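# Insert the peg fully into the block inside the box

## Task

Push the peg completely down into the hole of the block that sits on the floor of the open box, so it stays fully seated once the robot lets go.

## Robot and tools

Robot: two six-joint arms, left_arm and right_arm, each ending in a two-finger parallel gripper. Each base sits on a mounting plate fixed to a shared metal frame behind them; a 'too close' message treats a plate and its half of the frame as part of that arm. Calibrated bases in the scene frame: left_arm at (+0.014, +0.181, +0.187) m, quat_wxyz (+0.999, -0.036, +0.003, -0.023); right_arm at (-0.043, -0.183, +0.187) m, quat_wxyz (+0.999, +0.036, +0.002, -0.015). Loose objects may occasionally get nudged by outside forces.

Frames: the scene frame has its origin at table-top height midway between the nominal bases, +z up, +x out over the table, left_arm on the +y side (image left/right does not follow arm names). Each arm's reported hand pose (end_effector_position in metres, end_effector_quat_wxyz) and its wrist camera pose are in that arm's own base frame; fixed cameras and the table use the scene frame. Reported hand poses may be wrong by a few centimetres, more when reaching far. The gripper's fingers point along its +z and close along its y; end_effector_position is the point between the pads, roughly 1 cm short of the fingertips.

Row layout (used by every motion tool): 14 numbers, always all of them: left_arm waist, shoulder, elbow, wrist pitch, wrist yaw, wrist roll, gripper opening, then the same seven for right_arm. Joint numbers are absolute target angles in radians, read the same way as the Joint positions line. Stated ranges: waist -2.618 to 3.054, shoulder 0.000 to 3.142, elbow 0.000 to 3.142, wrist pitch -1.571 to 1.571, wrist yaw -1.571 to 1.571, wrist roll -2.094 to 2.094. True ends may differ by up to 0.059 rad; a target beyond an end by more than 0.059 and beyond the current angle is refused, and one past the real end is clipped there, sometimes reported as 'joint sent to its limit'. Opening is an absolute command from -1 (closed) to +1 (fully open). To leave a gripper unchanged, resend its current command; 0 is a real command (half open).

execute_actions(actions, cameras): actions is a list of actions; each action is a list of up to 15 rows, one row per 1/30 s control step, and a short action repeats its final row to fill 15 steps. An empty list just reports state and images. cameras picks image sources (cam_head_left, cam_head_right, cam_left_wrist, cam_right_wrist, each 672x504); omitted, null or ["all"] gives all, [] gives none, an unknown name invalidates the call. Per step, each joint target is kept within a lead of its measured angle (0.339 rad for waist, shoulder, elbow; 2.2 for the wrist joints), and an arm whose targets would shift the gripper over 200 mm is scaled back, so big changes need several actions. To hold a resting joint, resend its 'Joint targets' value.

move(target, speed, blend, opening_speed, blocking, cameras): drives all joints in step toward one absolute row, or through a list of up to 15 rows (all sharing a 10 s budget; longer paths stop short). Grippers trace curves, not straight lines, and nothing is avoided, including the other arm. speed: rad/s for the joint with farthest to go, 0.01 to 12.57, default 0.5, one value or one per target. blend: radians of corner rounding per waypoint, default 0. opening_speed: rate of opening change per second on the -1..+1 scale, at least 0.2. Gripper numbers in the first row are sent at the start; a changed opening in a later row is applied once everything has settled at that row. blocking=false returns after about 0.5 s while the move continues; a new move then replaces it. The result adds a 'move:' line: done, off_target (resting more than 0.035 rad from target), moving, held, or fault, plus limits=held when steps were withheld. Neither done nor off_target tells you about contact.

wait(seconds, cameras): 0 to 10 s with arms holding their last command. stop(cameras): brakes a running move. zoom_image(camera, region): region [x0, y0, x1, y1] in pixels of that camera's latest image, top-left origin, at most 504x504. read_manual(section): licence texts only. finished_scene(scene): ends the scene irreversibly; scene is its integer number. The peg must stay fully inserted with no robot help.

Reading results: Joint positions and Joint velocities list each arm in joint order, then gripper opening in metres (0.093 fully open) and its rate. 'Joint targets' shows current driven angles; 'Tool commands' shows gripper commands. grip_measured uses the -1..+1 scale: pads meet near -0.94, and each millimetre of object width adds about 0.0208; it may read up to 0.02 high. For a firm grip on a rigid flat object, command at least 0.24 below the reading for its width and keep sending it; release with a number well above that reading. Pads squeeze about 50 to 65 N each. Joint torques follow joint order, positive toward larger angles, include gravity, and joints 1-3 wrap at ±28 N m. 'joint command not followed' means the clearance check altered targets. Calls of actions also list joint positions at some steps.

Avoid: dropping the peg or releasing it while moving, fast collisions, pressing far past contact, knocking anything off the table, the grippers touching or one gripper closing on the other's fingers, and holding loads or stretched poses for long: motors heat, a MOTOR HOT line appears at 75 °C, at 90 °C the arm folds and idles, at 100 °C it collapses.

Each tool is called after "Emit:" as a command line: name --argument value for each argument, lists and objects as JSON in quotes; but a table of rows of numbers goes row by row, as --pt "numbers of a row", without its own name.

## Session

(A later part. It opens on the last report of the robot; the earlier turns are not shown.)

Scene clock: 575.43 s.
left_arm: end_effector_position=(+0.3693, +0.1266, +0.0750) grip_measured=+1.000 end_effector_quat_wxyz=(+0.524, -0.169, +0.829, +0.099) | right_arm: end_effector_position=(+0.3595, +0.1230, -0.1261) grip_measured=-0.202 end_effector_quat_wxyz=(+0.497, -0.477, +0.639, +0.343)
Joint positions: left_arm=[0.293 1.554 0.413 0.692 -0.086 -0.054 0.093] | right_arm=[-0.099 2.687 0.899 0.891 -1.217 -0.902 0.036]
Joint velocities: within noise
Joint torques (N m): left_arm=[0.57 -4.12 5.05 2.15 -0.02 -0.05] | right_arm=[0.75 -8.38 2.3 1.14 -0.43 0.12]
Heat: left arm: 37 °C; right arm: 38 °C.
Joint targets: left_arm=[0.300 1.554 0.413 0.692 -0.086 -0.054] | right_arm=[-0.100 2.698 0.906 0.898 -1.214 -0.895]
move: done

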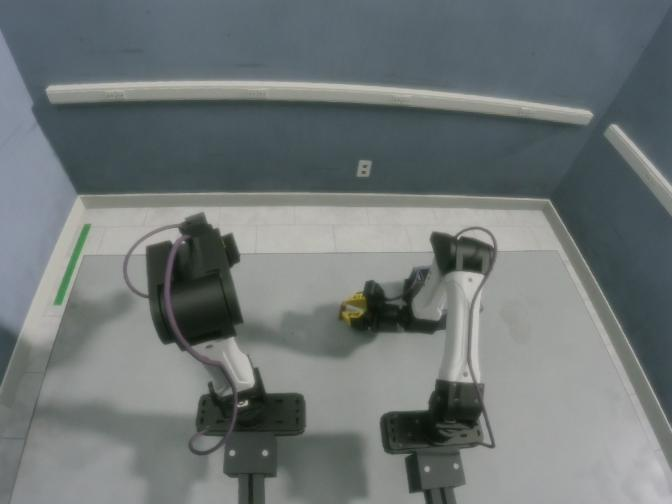

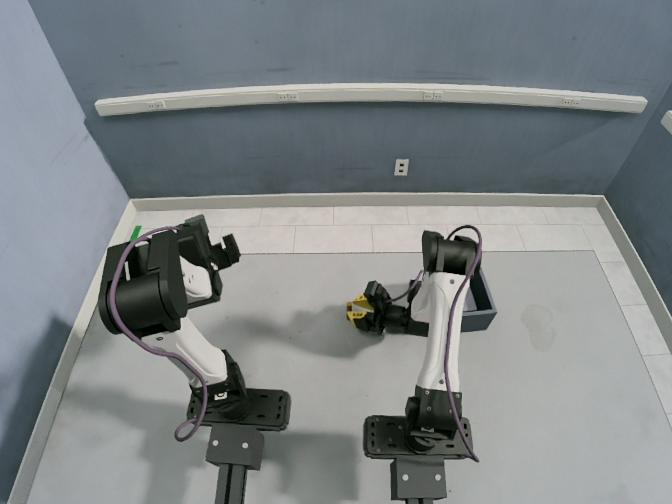

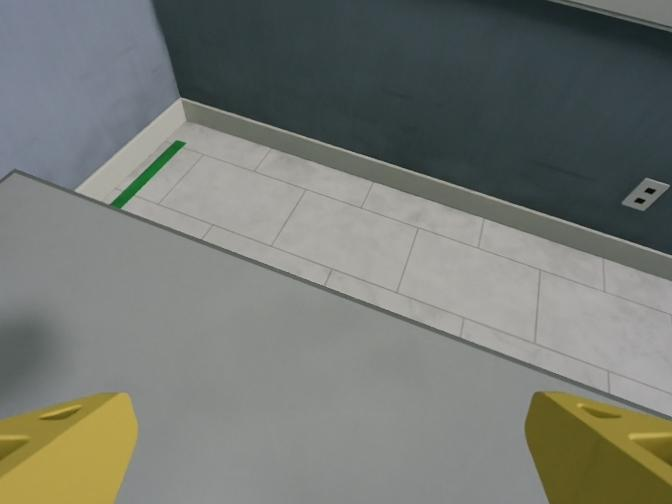

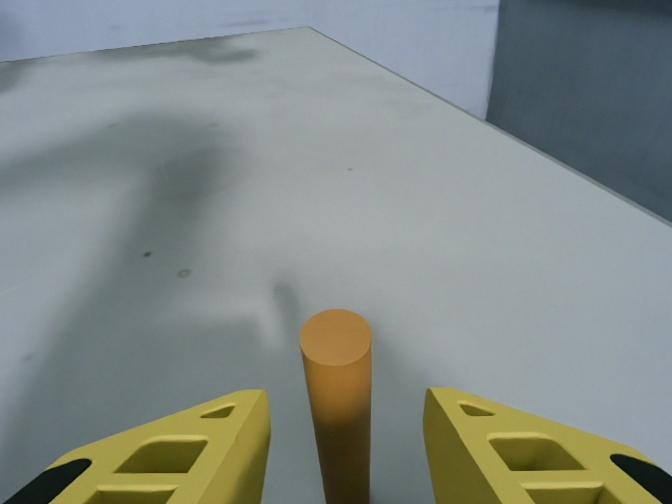

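Emit:
move --pt "0.3 1.554 0.413 0.692 -0.086 -0.054 1 -0.1 2.698 0.906 0.898 -1.214 -0.895 0.2" --pt "0.3 1.554 0.413 0.692 -0.086 -0.054 1 -0.195 2.645 0.785 0.963 -1.214 -0.895 0.2" --pt "0.3 1.554 0.413 0.692 -0.086 -0.054 1 -0.3 2.5 0.68 0.95 -1.214 -0.895 0.2" --speed 0.2 --opening_speed 0.4

Scene clock: 590.30 s.
left_arm: end_effector_position=(+0.3693, +0.1266, +0.0750) grip_measured=+1.000 end_effector_quat_wxyz=(+0.524, -0.169, +0.829, +0.099) | right_arm: end_effector_position=(+0.3411, +0.0617, -0.0940) grip_measured=+0.198 end_effector_quat_wxyz=(+0.523, -0.409, +0.686, +0.297)
Joint positions: left_arm=[0.293 1.554 0.413 0.692 -0.086 -0.054 0.093] | right_arm=[-0.294 2.54 0.689 0.937 -1.216 -0.902 0.055]
Joint velocities: within noise
Joint torques (N m): left_arm=[0.51 -4.11 5.03 2.15 -0.01 -0.05] | right_arm=[0.23 -11.82 0.14 1.16 -0.44 0.13]
Heat: left arm: 37 °C; right arm: 39 °C.
Joint targets: left_arm=[0.300 1.554 0.413 0.692 -0.086 -0.054] | right_arm=[-0.300 2.500 0.680 0.950 -1.214 -0.895]
move: off_target (right_arm); right_arm: the shoulder is farthest, 0.040 rad from its target

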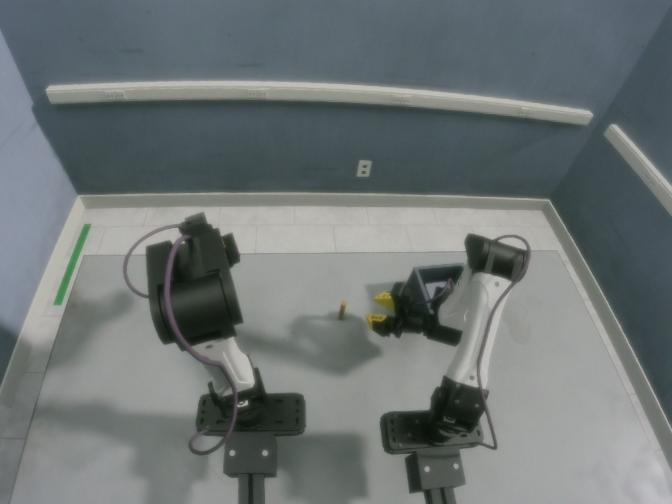

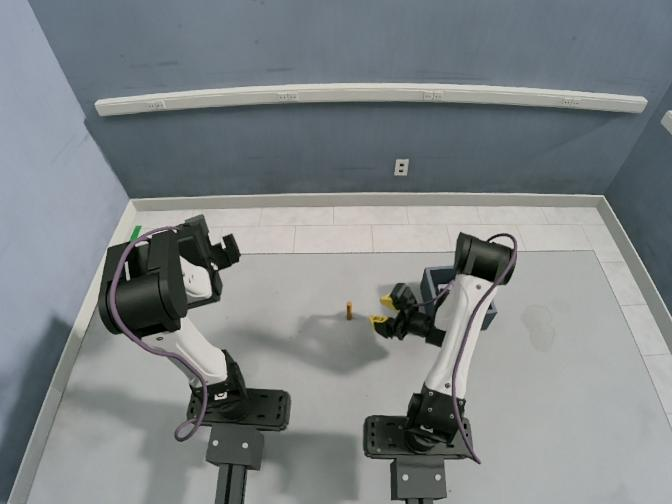

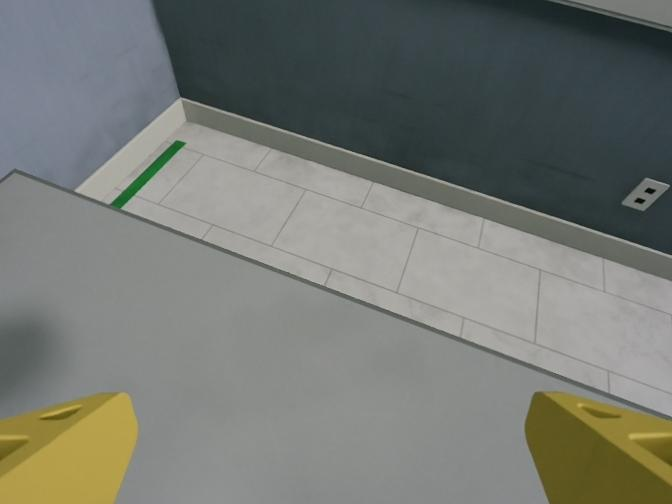

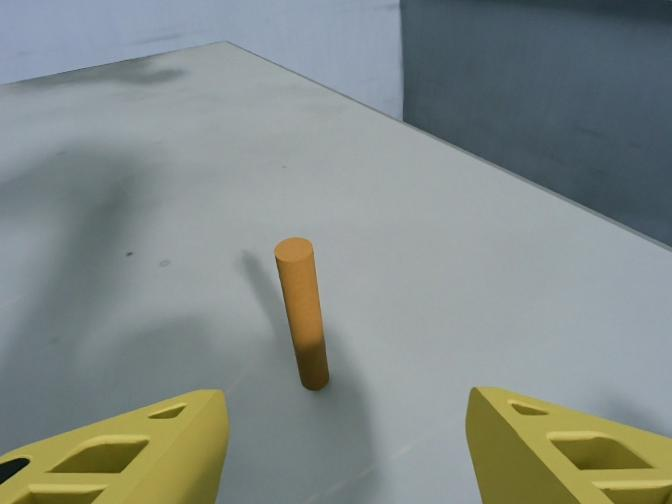

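Emit:
move --pt "0.3 1.554 0.413 0.692 -0.086 -0.054 1 -0.3 2.1 0.9 0.4 -1.0 -0.7 0.4" --pt "0.3 1.554 0.413 0.692 -0.086 -0.054 1 0.402 2.156 1.465 -0.875 0.068 0 0.4" --speed 0.8

Scene clock: 618.63 s.
left_arm: end_effector_position=(+0.3693, +0.1266, +0.0750) grip_measured=+1.000 end_effector_quat_wxyz=(+0.524, -0.169, +0.829, +0.099) | right_arm: end_effector_position=(+0.3598, +0.1415, -0.0188) grip_measured=+0.398 end_effector_quat_wxyz=(+0.004, -0.205, +0.978, -0.030)
Joint positions: left_arm=[0.293 1.554 0.413 0.692 -0.086 -0.054 0.093] | right_arm=[0.401 2.137 1.432 -0.869 0.061 -0.012 0.064]
Joint velocities: within noise
Joint torques (N m): left_arm=[0.44 -4.12 5.03 2.14 -0.01 -0.05] | right_arm=[0.85 -8.76 9.81 0.16 0.1 0.21]
Heat: left arm: 37 °C; right arm: 45 °C.
Joint targets: left_arm=[0.300 1.554 0.413 0.692 -0.086 -0.054] | right_arm=[0.402 2.156 1.465 -0.875 0.068 0.000]
move: done

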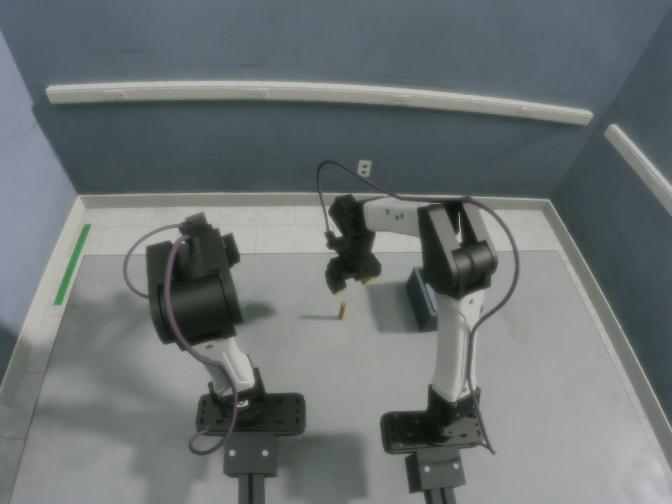

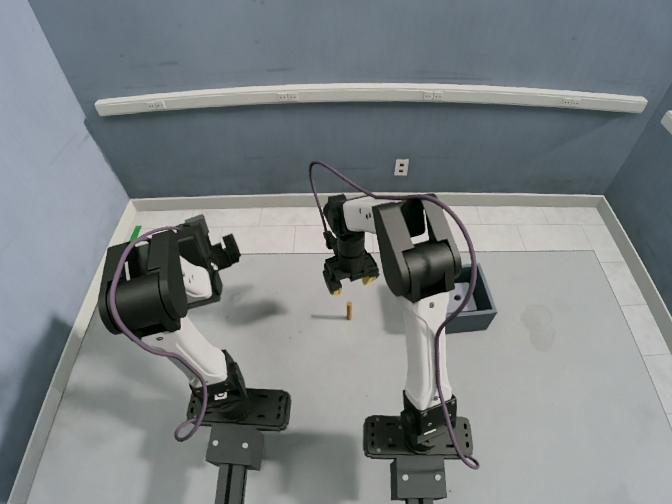

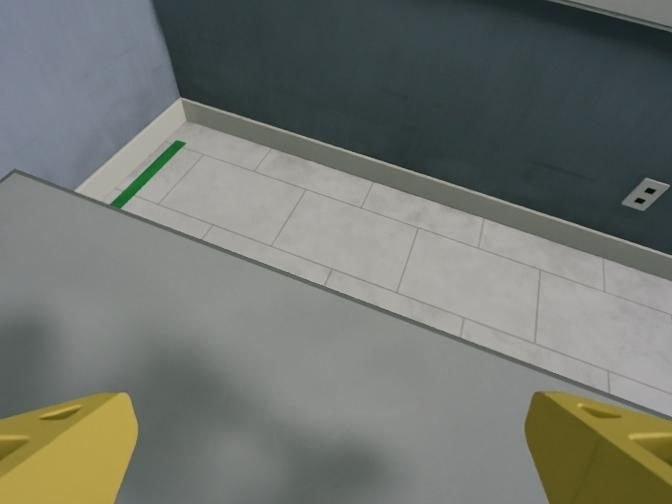

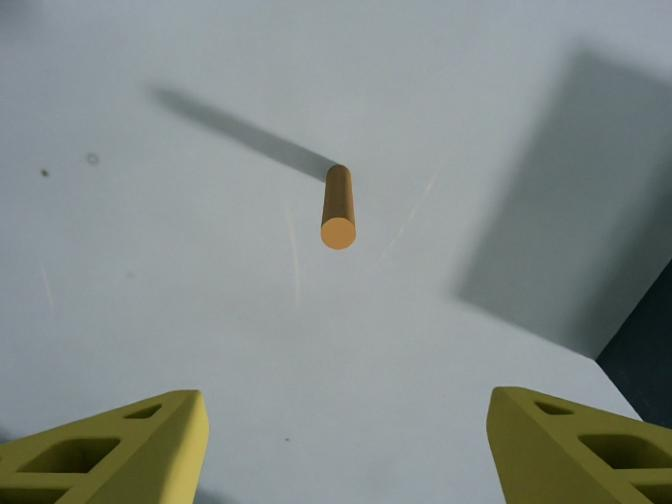

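Emit:
move --target '[0.3,1.554,0.413,0.692,-0.086,-0.054,1,0.392,2.31,1.395,-0.69,0.074,0.01,0.4]' --speed 0.3 --cameras '["cam_right_wrist"]'

Scene clock: 628.77 s.
left_arm: end_effector_position=(+0.3693, +0.1266, +0.0750) grip_measured=+1.000 end_effector_quat_wxyz=(+0.524, -0.169, +0.829, +0.099) | right_arm: end_effector_position=(+0.3608, +0.1408, -0.0857) grip_measured=+0.398 end_effector_quat_wxyz=(-0.011, -0.201, +0.979, -0.037)
Joint positions: left_arm=[0.293 1.554 0.413 0.692 -0.086 -0.054 0.093] | right_arm=[0.401 2.3 1.403 -0.709 0.068 -0.002 0.064]
Joint velocities: within noise
Joint torques (N m): left_arm=[0.53 -4.1 4.98 2.14 -0.02 -0.06] | right_arm=[0.09 -10.04 5.03 0.35 0.11 0.16]
Heat: left arm: 37 °C; right arm: 43 °C.
Joint targets: left_arm=[0.300 1.554 0.413 0.692 -0.086 -0.054] | right_arm=[0.392 2.310 1.395 -0.690 0.074 0.010]
move: done
Images, in order (width x height): cam_right_wrist 672x504.

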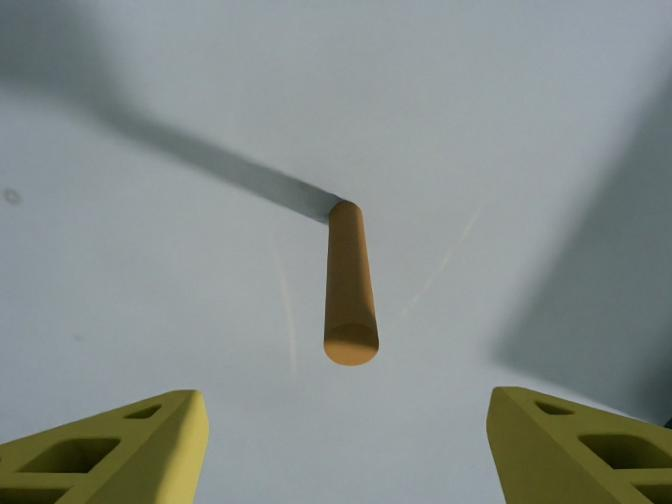

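Emit:
move --pt "0.3 1.554 0.413 0.692 -0.086 -0.054 1 0.392 2.35 1.378 -0.63 0.074 0.01 0.4" --pt "0.3 1.554 0.413 0.692 -0.086 -0.054 1 0.392 2.398 1.358 -0.566 0.074 0.01 0.4" --speed 0.2 --cameras '["cam_right_wrist"]'

Scene clock: 634.47 s.
left_arm: end_effector_position=(+0.3693, +0.1266, +0.0750) grip_measured=+1.000 end_effector_quat_wxyz=(+0.524, -0.169, +0.829, +0.099) | right_arm: end_effector_position=(+0.3580, +0.1396, -0.1241) grip_measured=+0.398 end_effector_quat_wxyz=(-0.009, -0.201, +0.979, -0.036)
Joint positions: left_arm=[0.293 1.554 0.413 0.692 -0.086 -0.054 0.093] | right_arm=[0.401 2.385 1.368 -0.585 0.068 -0.002 0.064]
Joint velocities: within noise
Joint torques (N m): left_arm=[0.49 -4.1 4.97 2.14 -0.01 -0.04] | right_arm=[-0.02 -9.8 4.45 0.36 0.1 0.17]
Heat: left arm: 37 °C; right arm: 42 °C.
Joint targets: left_arm=[0.300 1.554 0.413 0.692 -0.086 -0.054] | right_arm=[0.392 2.398 1.358 -0.566 0.074 0.010]
move: done
Images, in order (width x height): cam_right_wrist 672x504.

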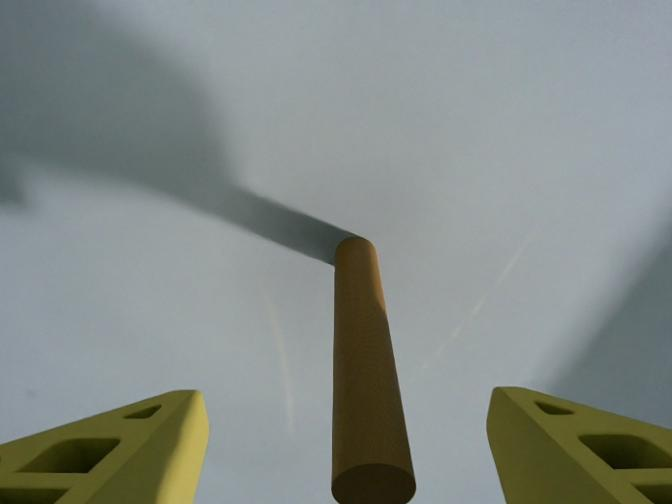

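Emit:
move --pt "0.3 1.554 0.413 0.692 -0.086 -0.054 1 0.383 2.398 1.358 -0.566 0.074 0.01 0.4" --pt "0.3 1.554 0.413 0.692 -0.086 -0.054 1 0.383 2.398 1.358 -0.566 0.074 0.01 -0.9" --speed 0.1 --opening_speed 0.7 --cameras '["cam_right_wrist"]'

Scene clock: 641.90 s.
left_arm: end_effector_position=(+0.3693, +0.1266, +0.0750) grip_measured=+1.000 end_effector_quat_wxyz=(+0.524, -0.169, +0.829, +0.099) | right_arm: end_effector_position=(+0.3598, +0.1357, -0.1241) grip_measured=-0.792 end_effector_quat_wxyz=(-0.009, -0.195, +0.980, -0.036)
Joint positions: left_arm=[0.293 1.554 0.413 0.692 -0.086 -0.054 0.093] | right_arm=[0.39 2.385 1.368 -0.584 0.068 -0.002 0.007]
Joint velocities: within noise
Joint torques (N m): left_arm=[0.57 -4.1 5.03 2.14 -0.02 -0.06] | right_arm=[0.14 -9.76 4.26 0.33 0.12 0.19]
Heat: left arm: 37 °C; right arm: 42 °C.
Joint targets: left_arm=[0.300 1.554 0.413 0.692 -0.086 -0.054] | right_arm=[0.383 2.398 1.358 -0.566 0.074 0.010]
move: done
Images, in order (width x height): cam_right_wrist 672x504.

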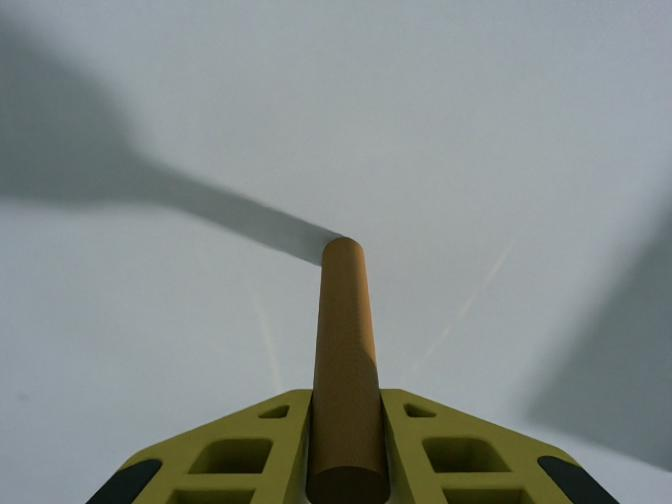

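Emit:
move --pt "0.3 1.554 0.413 0.692 -0.086 -0.054 1 0.383 2.137 1.47 -0.88 0.07 0 -0.9" --pt "0.3 1.554 0.413 0.692 -0.086 -0.054 1 -0.338 2.22 1.785 -1.09 0.067 -0.47 -0.9" --speed '[0.3,0.5]'

Scene clock: 655.53 s.
left_arm: end_effector_position=(+0.3693, +0.1266, +0.0750) grip_measured=+1.000 end_effector_quat_wxyz=(+0.524, -0.169, +0.829, +0.099) | right_arm: end_effector_position=(+0.4021, -0.1563, +0.0316) grip_measured=-0.807 end_effector_quat_wxyz=(+0.003, -0.056, +0.998, -0.040)
Joint positions: left_arm=[0.293 1.554 0.413 0.692 -0.086 -0.054 0.093] | right_arm=[-0.343 2.203 1.751 -1.083 0.071 -0.458 0.006]
Joint velocities: within noise
Joint torques (N m): left_arm=[0.51 -4.08 4.98 2.14 -0.02 -0.05] | right_arm=[1.24 -9.95 10.47 0.1 -0.01 -0.09]
Heat: left arm: 37 °C; right arm: 42 °C.
Joint targets: left_arm=[0.300 1.554 0.413 0.692 -0.086 -0.054] | right_arm=[-0.338 2.220 1.785 -1.090 0.067 -0.470]
move: done

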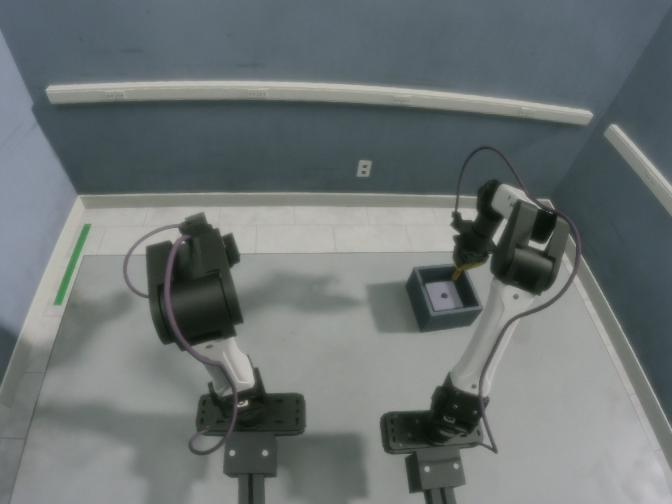

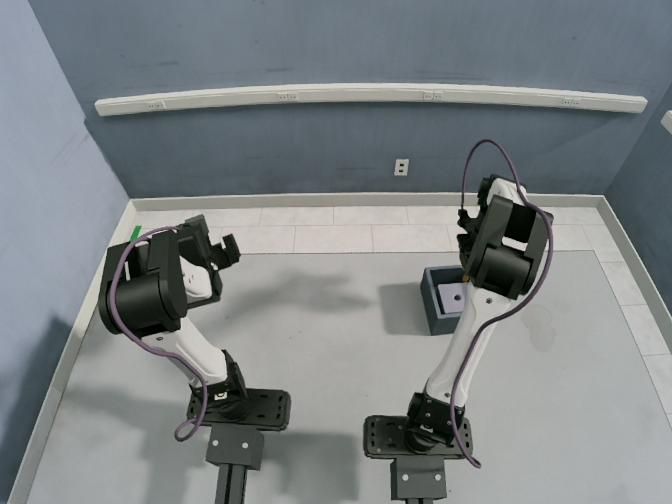

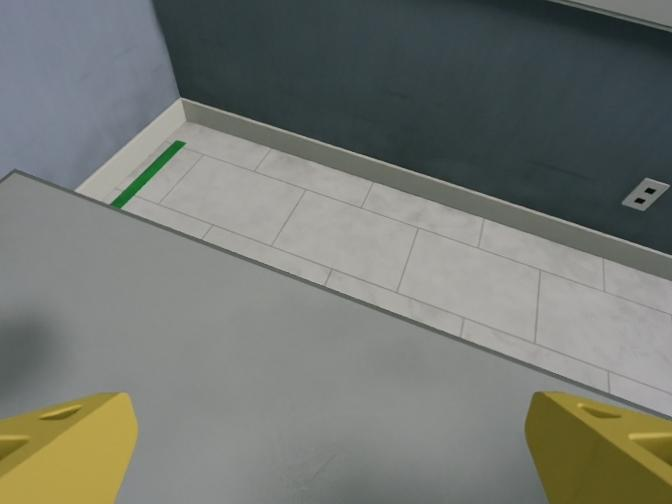

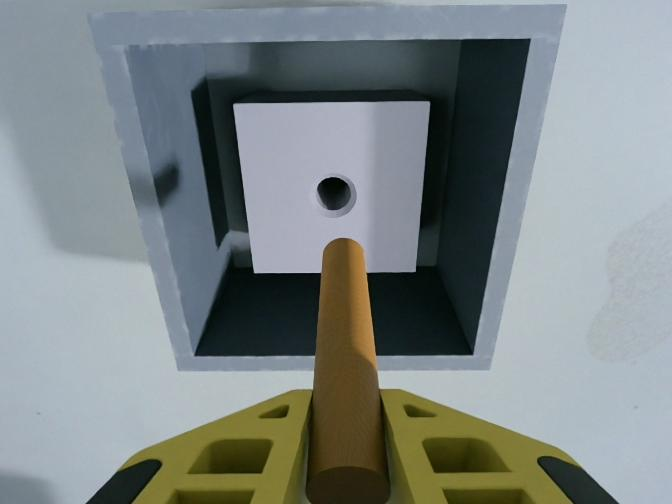

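Emit:
zoom_image --camera "cam_head_left" --region '[405, 225, 505, 335]'

Emit:
zoom_image --camera "cam_right_wrist" --region '[86, 0, 586, 504]'

Scaled by 4.582.

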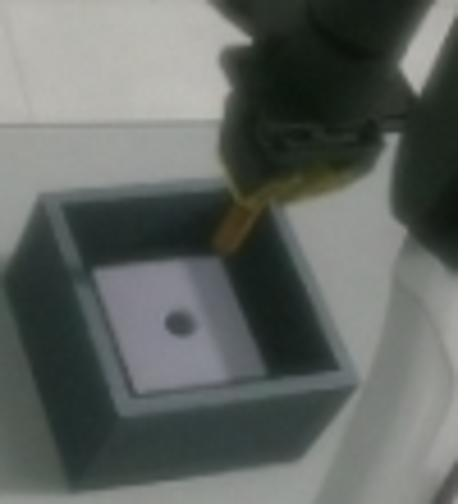

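Scaled by 1.000.

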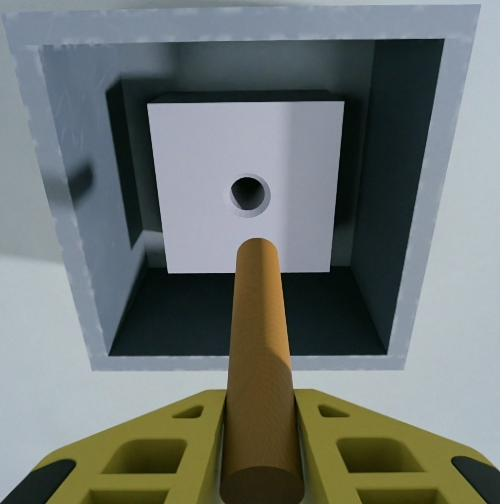

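Emit:
move --pt "0.3 1.554 0.413 0.692 -0.086 -0.054 1 -0.357 2.278 1.648 -0.905 0.069 -0.47 -0.9" --speed 0.2 --cameras '["cam_head_left","cam_head_right","cam_right_wrist"]'

Emit:
zoom_image --camera "cam_head_left" --region '[420, 260, 480, 320]'

Scene clock: 698.80 s.
left_arm: end_effector_position=(+0.3693, +0.1266, +0.0750) grip_measured=+1.000 end_effector_quat_wxyz=(+0.524, -0.169, +0.829, +0.099) | right_arm: end_effector_position=(+0.4045, -0.1603, -0.0153) grip_measured=-0.807 end_effector_quat_wxyz=(+0.006, -0.053, +0.998, -0.041)
Joint positions: left_arm=[0.293 1.554 0.413 0.692 -0.086 -0.054 0.093] | right_arm=[-0.35 2.264 1.659 -0.922 0.071 -0.458 0.006]
Joint velocities: within noise
Joint torques (N m): left_arm=[0.54 -4.1 5.05 2.14 -0.01 -0.06] | right_arm=[0.14 -10.3 5.44 0.36 0.02 -0.07]
Heat: left arm: 37 °C; right arm: 46 °C.
Joint targets: left_arm=[0.300 1.554 0.413 0.692 -0.086 -0.054] | right_arm=[-0.357 2.278 1.648 -0.905 0.069 -0.470]
move: done
Images, in order (width x height): cam_head_left 672x504, cam_head_right 672x504, cam_right_wrist 672x504.

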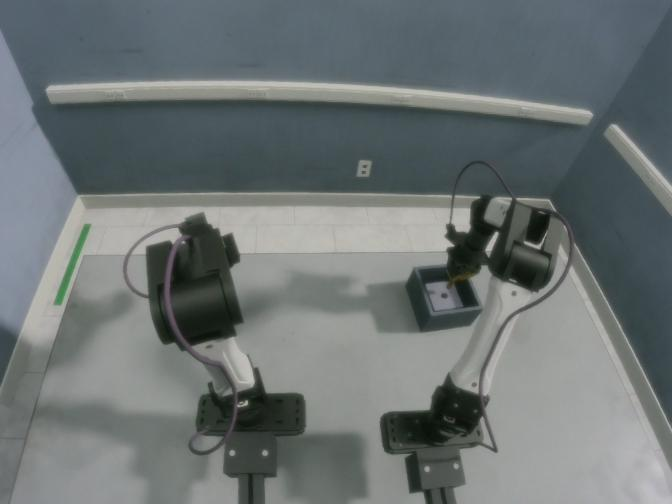

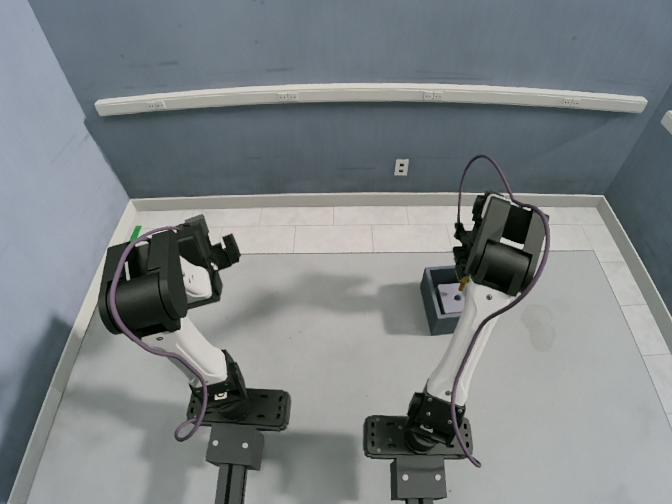

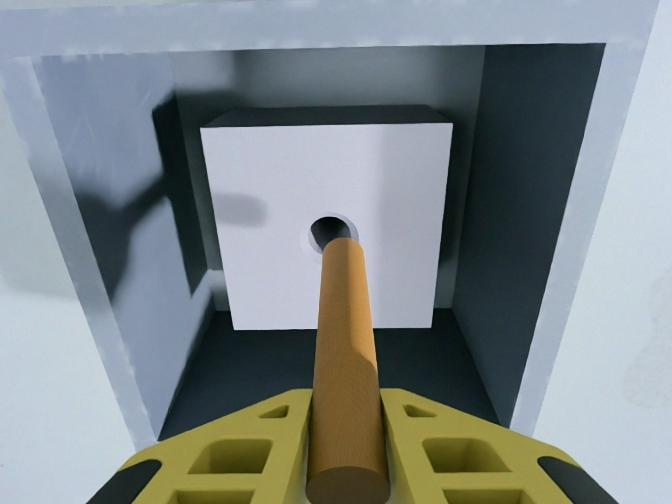

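Scaled by 8.400.

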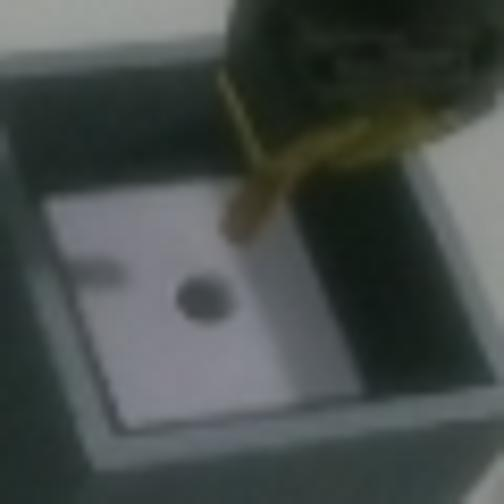

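Emit:
move --pt "0.3 1.554 0.413 0.692 -0.086 -0.054 1 -0.359 2.266 1.574 -0.844 0.069 -0.47 -0.9" --speed 0.15 --cameras '["cam_head_left","cam_right_wrist"]'

Emit:
zoom_image --camera "cam_head_left" --region '[420, 260, 480, 320]'

Scene clock: 712.37 s.
left_arm: end_effector_position=(+0.3693, +0.1266, +0.0750) grip_measured=+1.000 end_effector_quat_wxyz=(+0.524, -0.169, +0.829, +0.099) | right_arm: end_effector_position=(+0.3947, -0.1568, -0.0325) grip_measured=-0.807 end_effector_quat_wxyz=(+0.000, -0.053, +0.998, -0.038)
Joint positions: left_arm=[0.293 1.554 0.413 0.692 -0.086 -0.054 0.093] | right_arm=[-0.35 2.264 1.585 -0.861 0.071 -0.458 0.006]
Joint velocities: within noise
Joint torques (N m): left_arm=[0.55 -4.12 5 2.13 -0.01 -0.04] | right_arm=[0.12 -11.23 5.27 0.34 0.02 -0.09]
Heat: left arm: 37 °C; right arm: 47 °C.
Joint targets: left_arm=[0.300 1.554 0.413 0.692 -0.086 -0.054] | right_arm=[-0.359 2.266 1.574 -0.844 0.069 -0.470]
move: done
Images, in order (width x height): cam_head_left 672x504, cam_right_wrist 672x504.

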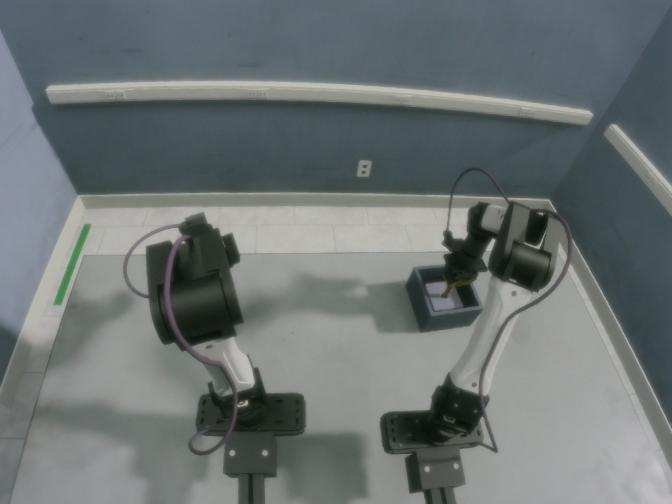

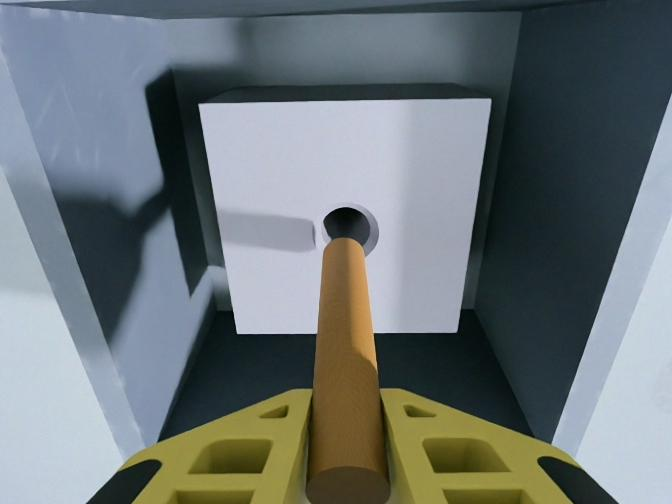

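Scaled by 8.400.

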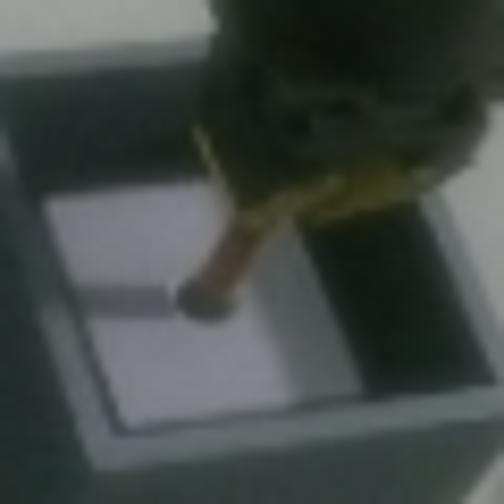

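Emit:
move --pt "0.3 1.554 0.413 0.692 -0.086 -0.054 1 -0.365 2.292 1.566 -0.82 0.069 -0.47 -0.9" --speed 0.15 --cameras '["cam_right_wrist"]'

Emit:
zoom_image --camera "cam_right_wrist" --region '[260, 170, 430, 300]'

Scene clock: 721.20 s.
left_arm: end_effector_position=(+0.3693, +0.1266, +0.0750) grip_measured=+1.000 end_effector_quat_wxyz=(+0.524, -0.169, +0.829, +0.099) | right_arm: end_effector_position=(+0.3943, -0.1599, -0.0395) grip_measured=-0.807 end_effector_quat_wxyz=(+0.001, -0.050, +0.998, -0.039)
Joint positions: left_arm=[0.293 1.554 0.413 0.692 -0.086 -0.054 0.093] | right_arm=[-0.357 2.277 1.577 -0.838 0.071 -0.458 0.006]
Joint velocities: within noise
Joint torques (N m): left_arm=[0.55 -4.12 5.05 2.14 -0.02 -0.06] | right_arm=[0.28 -10.15 5.16 0.34 0 -0.06]
Heat: left arm: 37 °C; right arm: 48 °C.
Joint targets: left_arm=[0.300 1.554 0.413 0.692 -0.086 -0.054] | right_arm=[-0.365 2.292 1.566 -0.820 0.069 -0.470]
move: done
Images, in order (width x height): cam_right_wrist 672x504.

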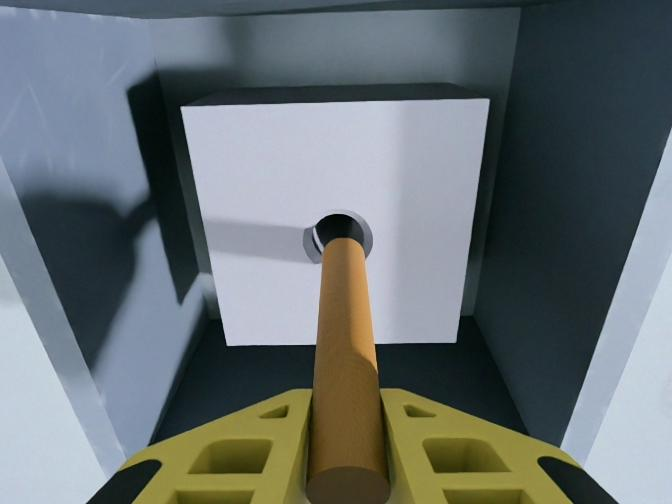

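Scaled by 2.965.

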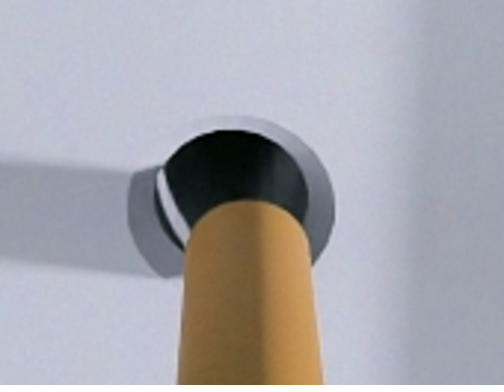

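Emit:
move --pt "0.3 1.554 0.413 0.692 -0.086 -0.054 1 -0.342 2.292 1.59 -0.82 0.069 -0.47 -0.9" --pt "0.3 1.554 0.413 0.692 -0.086 -0.054 1 -0.342 2.304 1.596 -0.812 0.069 -0.47 -0.9" --speed 0.12 --cameras '["cam_right_wrist"]'

Emit:
zoom_image --camera "cam_right_wrist" --region '[260, 170, 430, 300]'

Scene clock: 732.17 s.
left_arm: end_effector_position=(+0.3693, +0.1266, +0.0750) grip_measured=+1.000 end_effector_quat_wxyz=(+0.524, -0.169, +0.829, +0.099) | right_arm: end_effector_position=(+0.3958, -0.1566, -0.0443) grip_measured=-0.807 end_effector_quat_wxyz=(+0.000, -0.054, +0.998, -0.038)
Joint positions: left_arm=[0.293 1.554 0.413 0.692 -0.086 -0.054 0.093] | right_arm=[-0.349 2.289 1.577 -0.83 0.071 -0.458 0.006]
Joint velocities: within noise
Joint torques (N m): left_arm=[0.5 -4.12 4.98 2.14 -0.01 -0.05] | right_arm=[1.43 -10.43 8.23 0.36 0.01 -0.06]
Heat: left arm: 37 °C; right arm: 47 °C.
Joint targets: left_arm=[0.300 1.554 0.413 0.692 -0.086 -0.054] | right_arm=[-0.342 2.304 1.596 -0.812 0.069 -0.470]
move: done
Images, in order (width x height): cam_right_wrist 672x504.

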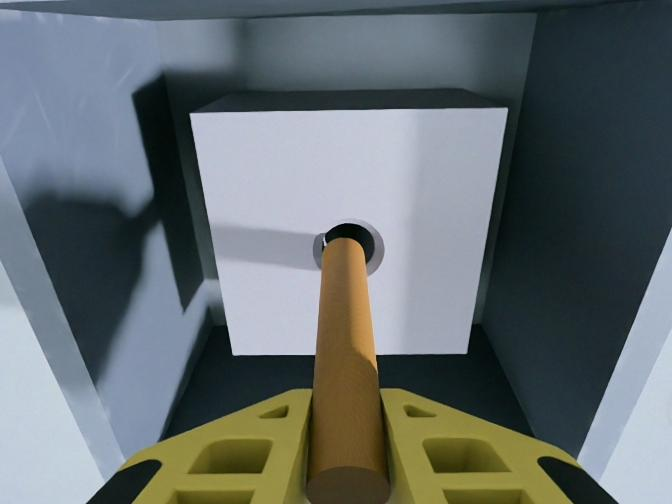

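Scaled by 2.965.

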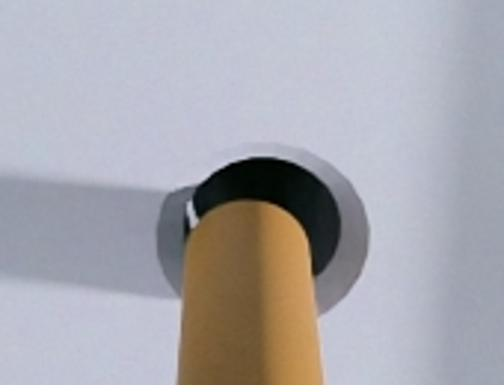

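Emit:
move --pt "0.3 1.554 0.413 0.692 -0.086 -0.054 1 -0.342 2.314 1.626 -0.858 0.069 -0.47 -0.9" --speed 0.12 --cameras '["cam_right_wrist"]'

Emit:
zoom_image --camera "cam_right_wrist" --region '[260, 170, 430, 300]'

Scene clock: 740.33 s.
left_arm: end_effector_position=(+0.3693, +0.1266, +0.0750) grip_measured=+1.000 end_effector_quat_wxyz=(+0.524, -0.169, +0.829, +0.099) | right_arm: end_effector_position=(+0.3952, -0.1564, -0.0439) grip_measured=-0.807 end_effector_quat_wxyz=(-0.006, -0.054, +0.998, -0.036)
Joint positions: left_arm=[0.293 1.554 0.413 0.692 -0.086 -0.054 0.093] | right_arm=[-0.349 2.297 1.593 -0.851 0.071 -0.458 0.006]
Joint velocities: within noise
Joint torques (N m): left_arm=[0.51 -4.12 5.03 2.15 -0.03 -0.06] | right_arm=[1.55 -9.96 9.62 0.11 0.03 -0.07]
Heat: left arm: 37 °C; right arm: 46 °C.
Joint targets: left_arm=[0.300 1.554 0.413 0.692 -0.086 -0.054] | right_arm=[-0.342 2.314 1.626 -0.858 0.069 -0.470]
move: done
Images, in order (width x height): cam_right_wrist 672x504.

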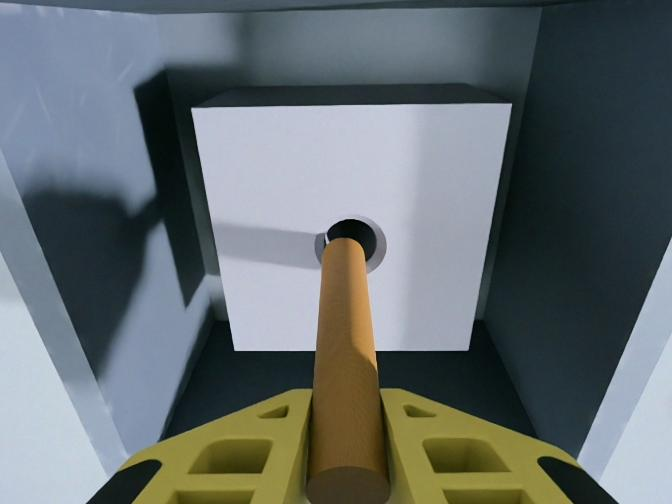

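Scaled by 2.965.

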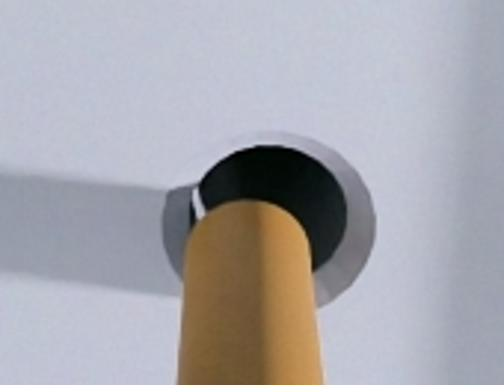

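Emit:
move --pt "0.3 1.554 0.413 0.692 -0.086 -0.054 1 -0.342 2.316 1.636 -0.813 0.069 -0.47 -0.9" --speed 0.12 --cameras '["cam_right_wrist"]'

Emit:
zoom_image --camera "cam_right_wrist" --region '[260, 170, 430, 300]'

Scene clock: 746.30 s.
left_arm: end_effector_position=(+0.3693, +0.1266, +0.0750) grip_measured=+1.000 end_effector_quat_wxyz=(+0.524, -0.169, +0.829, +0.099) | right_arm: end_effector_position=(+0.4030, -0.1592, -0.0420) grip_measured=-0.807 end_effector_quat_wxyz=(+0.007, -0.054, +0.998, -0.041)
Joint positions: left_arm=[0.293 1.554 0.413 0.692 -0.086 -0.054 0.093] | right_arm=[-0.349 2.299 1.603 -0.83 0.071 -0.458 0.006]
Joint velocities: within noise
Joint torques (N m): left_arm=[0.53 -4.11 5.05 2.15 -0.02 -0.05] | right_arm=[1.47 -10.03 9.65 0.34 0.03 -0.1]
Heat: left arm: 37 °C; right arm: 46 °C.
Joint targets: left_arm=[0.300 1.554 0.413 0.692 -0.086 -0.054] | right_arm=[-0.342 2.316 1.636 -0.813 0.069 -0.470]
move: done
Images, in order (width x height): cam_right_wrist 672x504.

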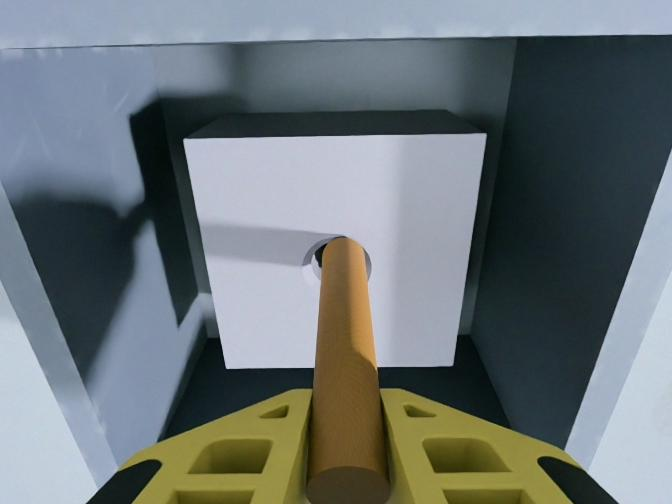

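Scaled by 2.965.

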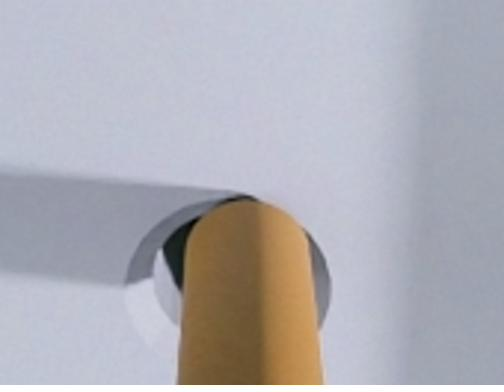

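Emit:
move --pt "0.3 1.554 0.413 0.692 -0.086 -0.054 1 -0.342 2.314 1.588 -0.857 0.069 -0.47 -0.9" --speed 0.12 --cameras '["cam_right_wrist"]'

Emit:
zoom_image --camera "cam_right_wrist" --region '[260, 170, 430, 300]'

Scene clock: 753.87 s.
left_arm: end_effector_position=(+0.3693, +0.1266, +0.0750) grip_measured=+1.000 end_effector_quat_wxyz=(+0.524, -0.169, +0.829, +0.099) | right_arm: end_effector_position=(+0.3985, -0.1576, -0.0422) grip_measured=-0.807 end_effector_quat_wxyz=(-0.002, -0.054, +0.998, -0.038)
Joint positions: left_arm=[0.293 1.554 0.413 0.692 -0.086 -0.054 0.093] | right_arm=[-0.349 2.299 1.603 -0.85 0.071 -0.458 0.006]
Joint velocities: within noise
Joint torques (N m): left_arm=[0.58 -4.15 5 2.14 -0.02 -0.06] | right_arm=[1.52 -10.39 4.68 0.13 0.03 -0.08]
Heat: left arm: 37 °C; right arm: 46 °C.
Joint targets: left_arm=[0.300 1.554 0.413 0.692 -0.086 -0.054] | right_arm=[-0.342 2.314 1.588 -0.857 0.069 -0.470]
move: done
Images, in order (width x height): cam_right_wrist 672x504.

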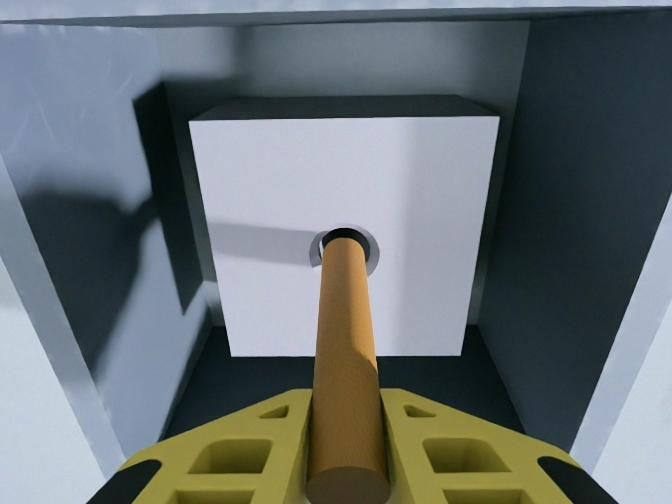

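Scaled by 2.965.

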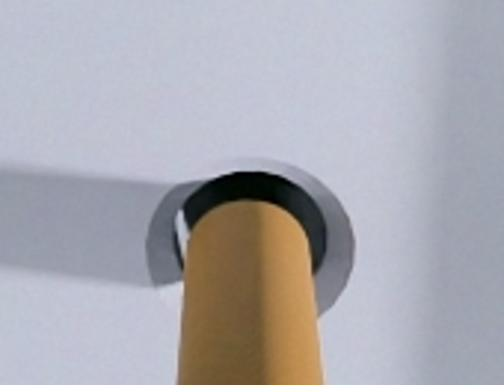

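Emit:
move --pt "0.3 1.554 0.413 0.692 -0.086 -0.054 1 -0.344 2.335 1.583 -0.803 0.069 -0.47 -0.9" --speed 0.1 --cameras '["cam_right_wrist"]'

Emit:
zoom_image --camera "cam_right_wrist" --region '[260, 170, 430, 300]'

Scene clock: 761.47 s.
left_arm: end_effector_position=(+0.3693, +0.1266, +0.0750) grip_measured=+1.000 end_effector_quat_wxyz=(+0.524, -0.169, +0.829, +0.099) | right_arm: end_effector_position=(+0.3994, -0.1579, -0.0522) grip_measured=-0.807 end_effector_quat_wxyz=(-0.002, -0.054, +0.998, -0.038)
Joint positions: left_arm=[0.293 1.554 0.413 0.692 -0.086 -0.054 0.093] | right_arm=[-0.349 2.319 1.595 -0.82 0.071 -0.458 0.006]
Joint velocities: within noise
Joint torques (N m): left_arm=[0.55 -4.05 5.03 2.14 -0.03 -0.05] | right_arm=[1.32 -10.26 5.07 0.36 0.01 -0.05]
Heat: left arm: 37 °C; right arm: 47 °C.
Joint targets: left_arm=[0.300 1.554 0.413 0.692 -0.086 -0.054] | right_arm=[-0.344 2.335 1.583 -0.803 0.069 -0.470]
move: done
Images, in order (width x height): cam_right_wrist 672x504.

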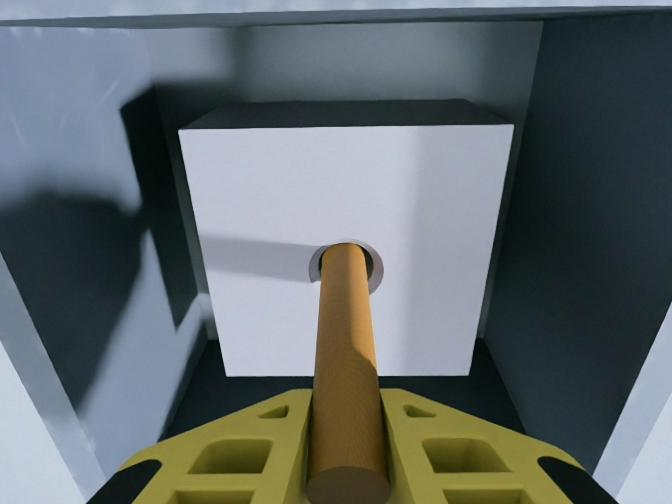

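Scaled by 2.965.

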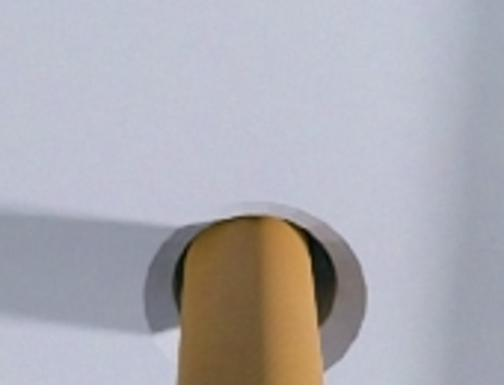

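Emit:
move --pt "0.3 1.554 0.413 0.692 -0.086 -0.054 1 -0.355 2.361 1.565 -0.757 0.069 -0.47 -0.9" --speed 0.1 --cameras '["cam_right_wrist"]'

Emit:
zoom_image --camera "cam_right_wrist" --region '[260, 170, 430, 300]'

Scene clock: 772.30 s.
left_arm: end_effector_position=(+0.3693, +0.1266, +0.0750) grip_measured=+1.000 end_effector_quat_wxyz=(+0.524, -0.169, +0.829, +0.099) | right_arm: end_effector_position=(+0.3993, -0.1580, -0.0666) grip_measured=-0.807 end_effector_quat_wxyz=(-0.001, -0.054, +0.998, -0.038)
Joint positions: left_arm=[0.293 1.554 0.413 0.692 -0.086 -0.054 0.093] | right_arm=[-0.349 2.345 1.577 -0.775 0.071 -0.458 0.006]
Joint velocities: within noise
Joint torques (N m): left_arm=[0.54 -4.07 5.05 2.15 -0.02 -0.06] | right_arm=[0.31 -10.25 4.75 0.34 0.01 -0.09]
Heat: left arm: 37 °C; right arm: 46 °C.
Joint targets: left_arm=[0.300 1.554 0.413 0.692 -0.086 -0.054] | right_arm=[-0.355 2.361 1.565 -0.757 0.069 -0.470]
move: done
Images, in order (width x height): cam_right_wrist 672x504.

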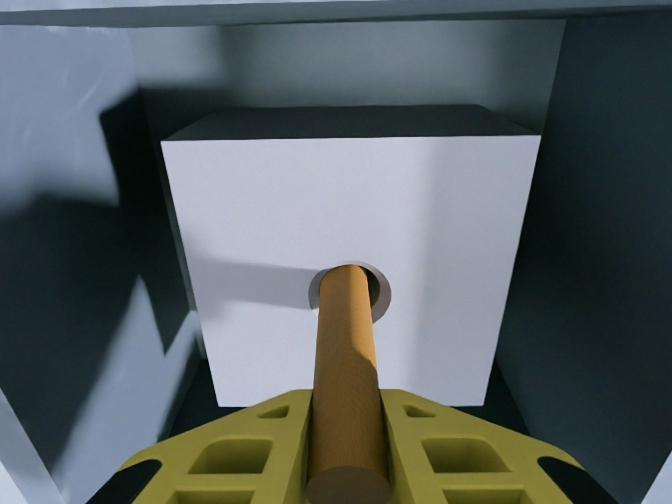

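Scaled by 2.965.

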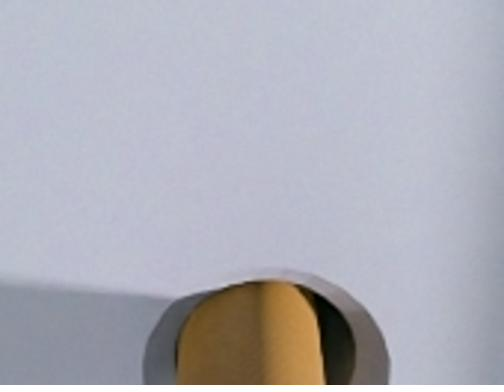

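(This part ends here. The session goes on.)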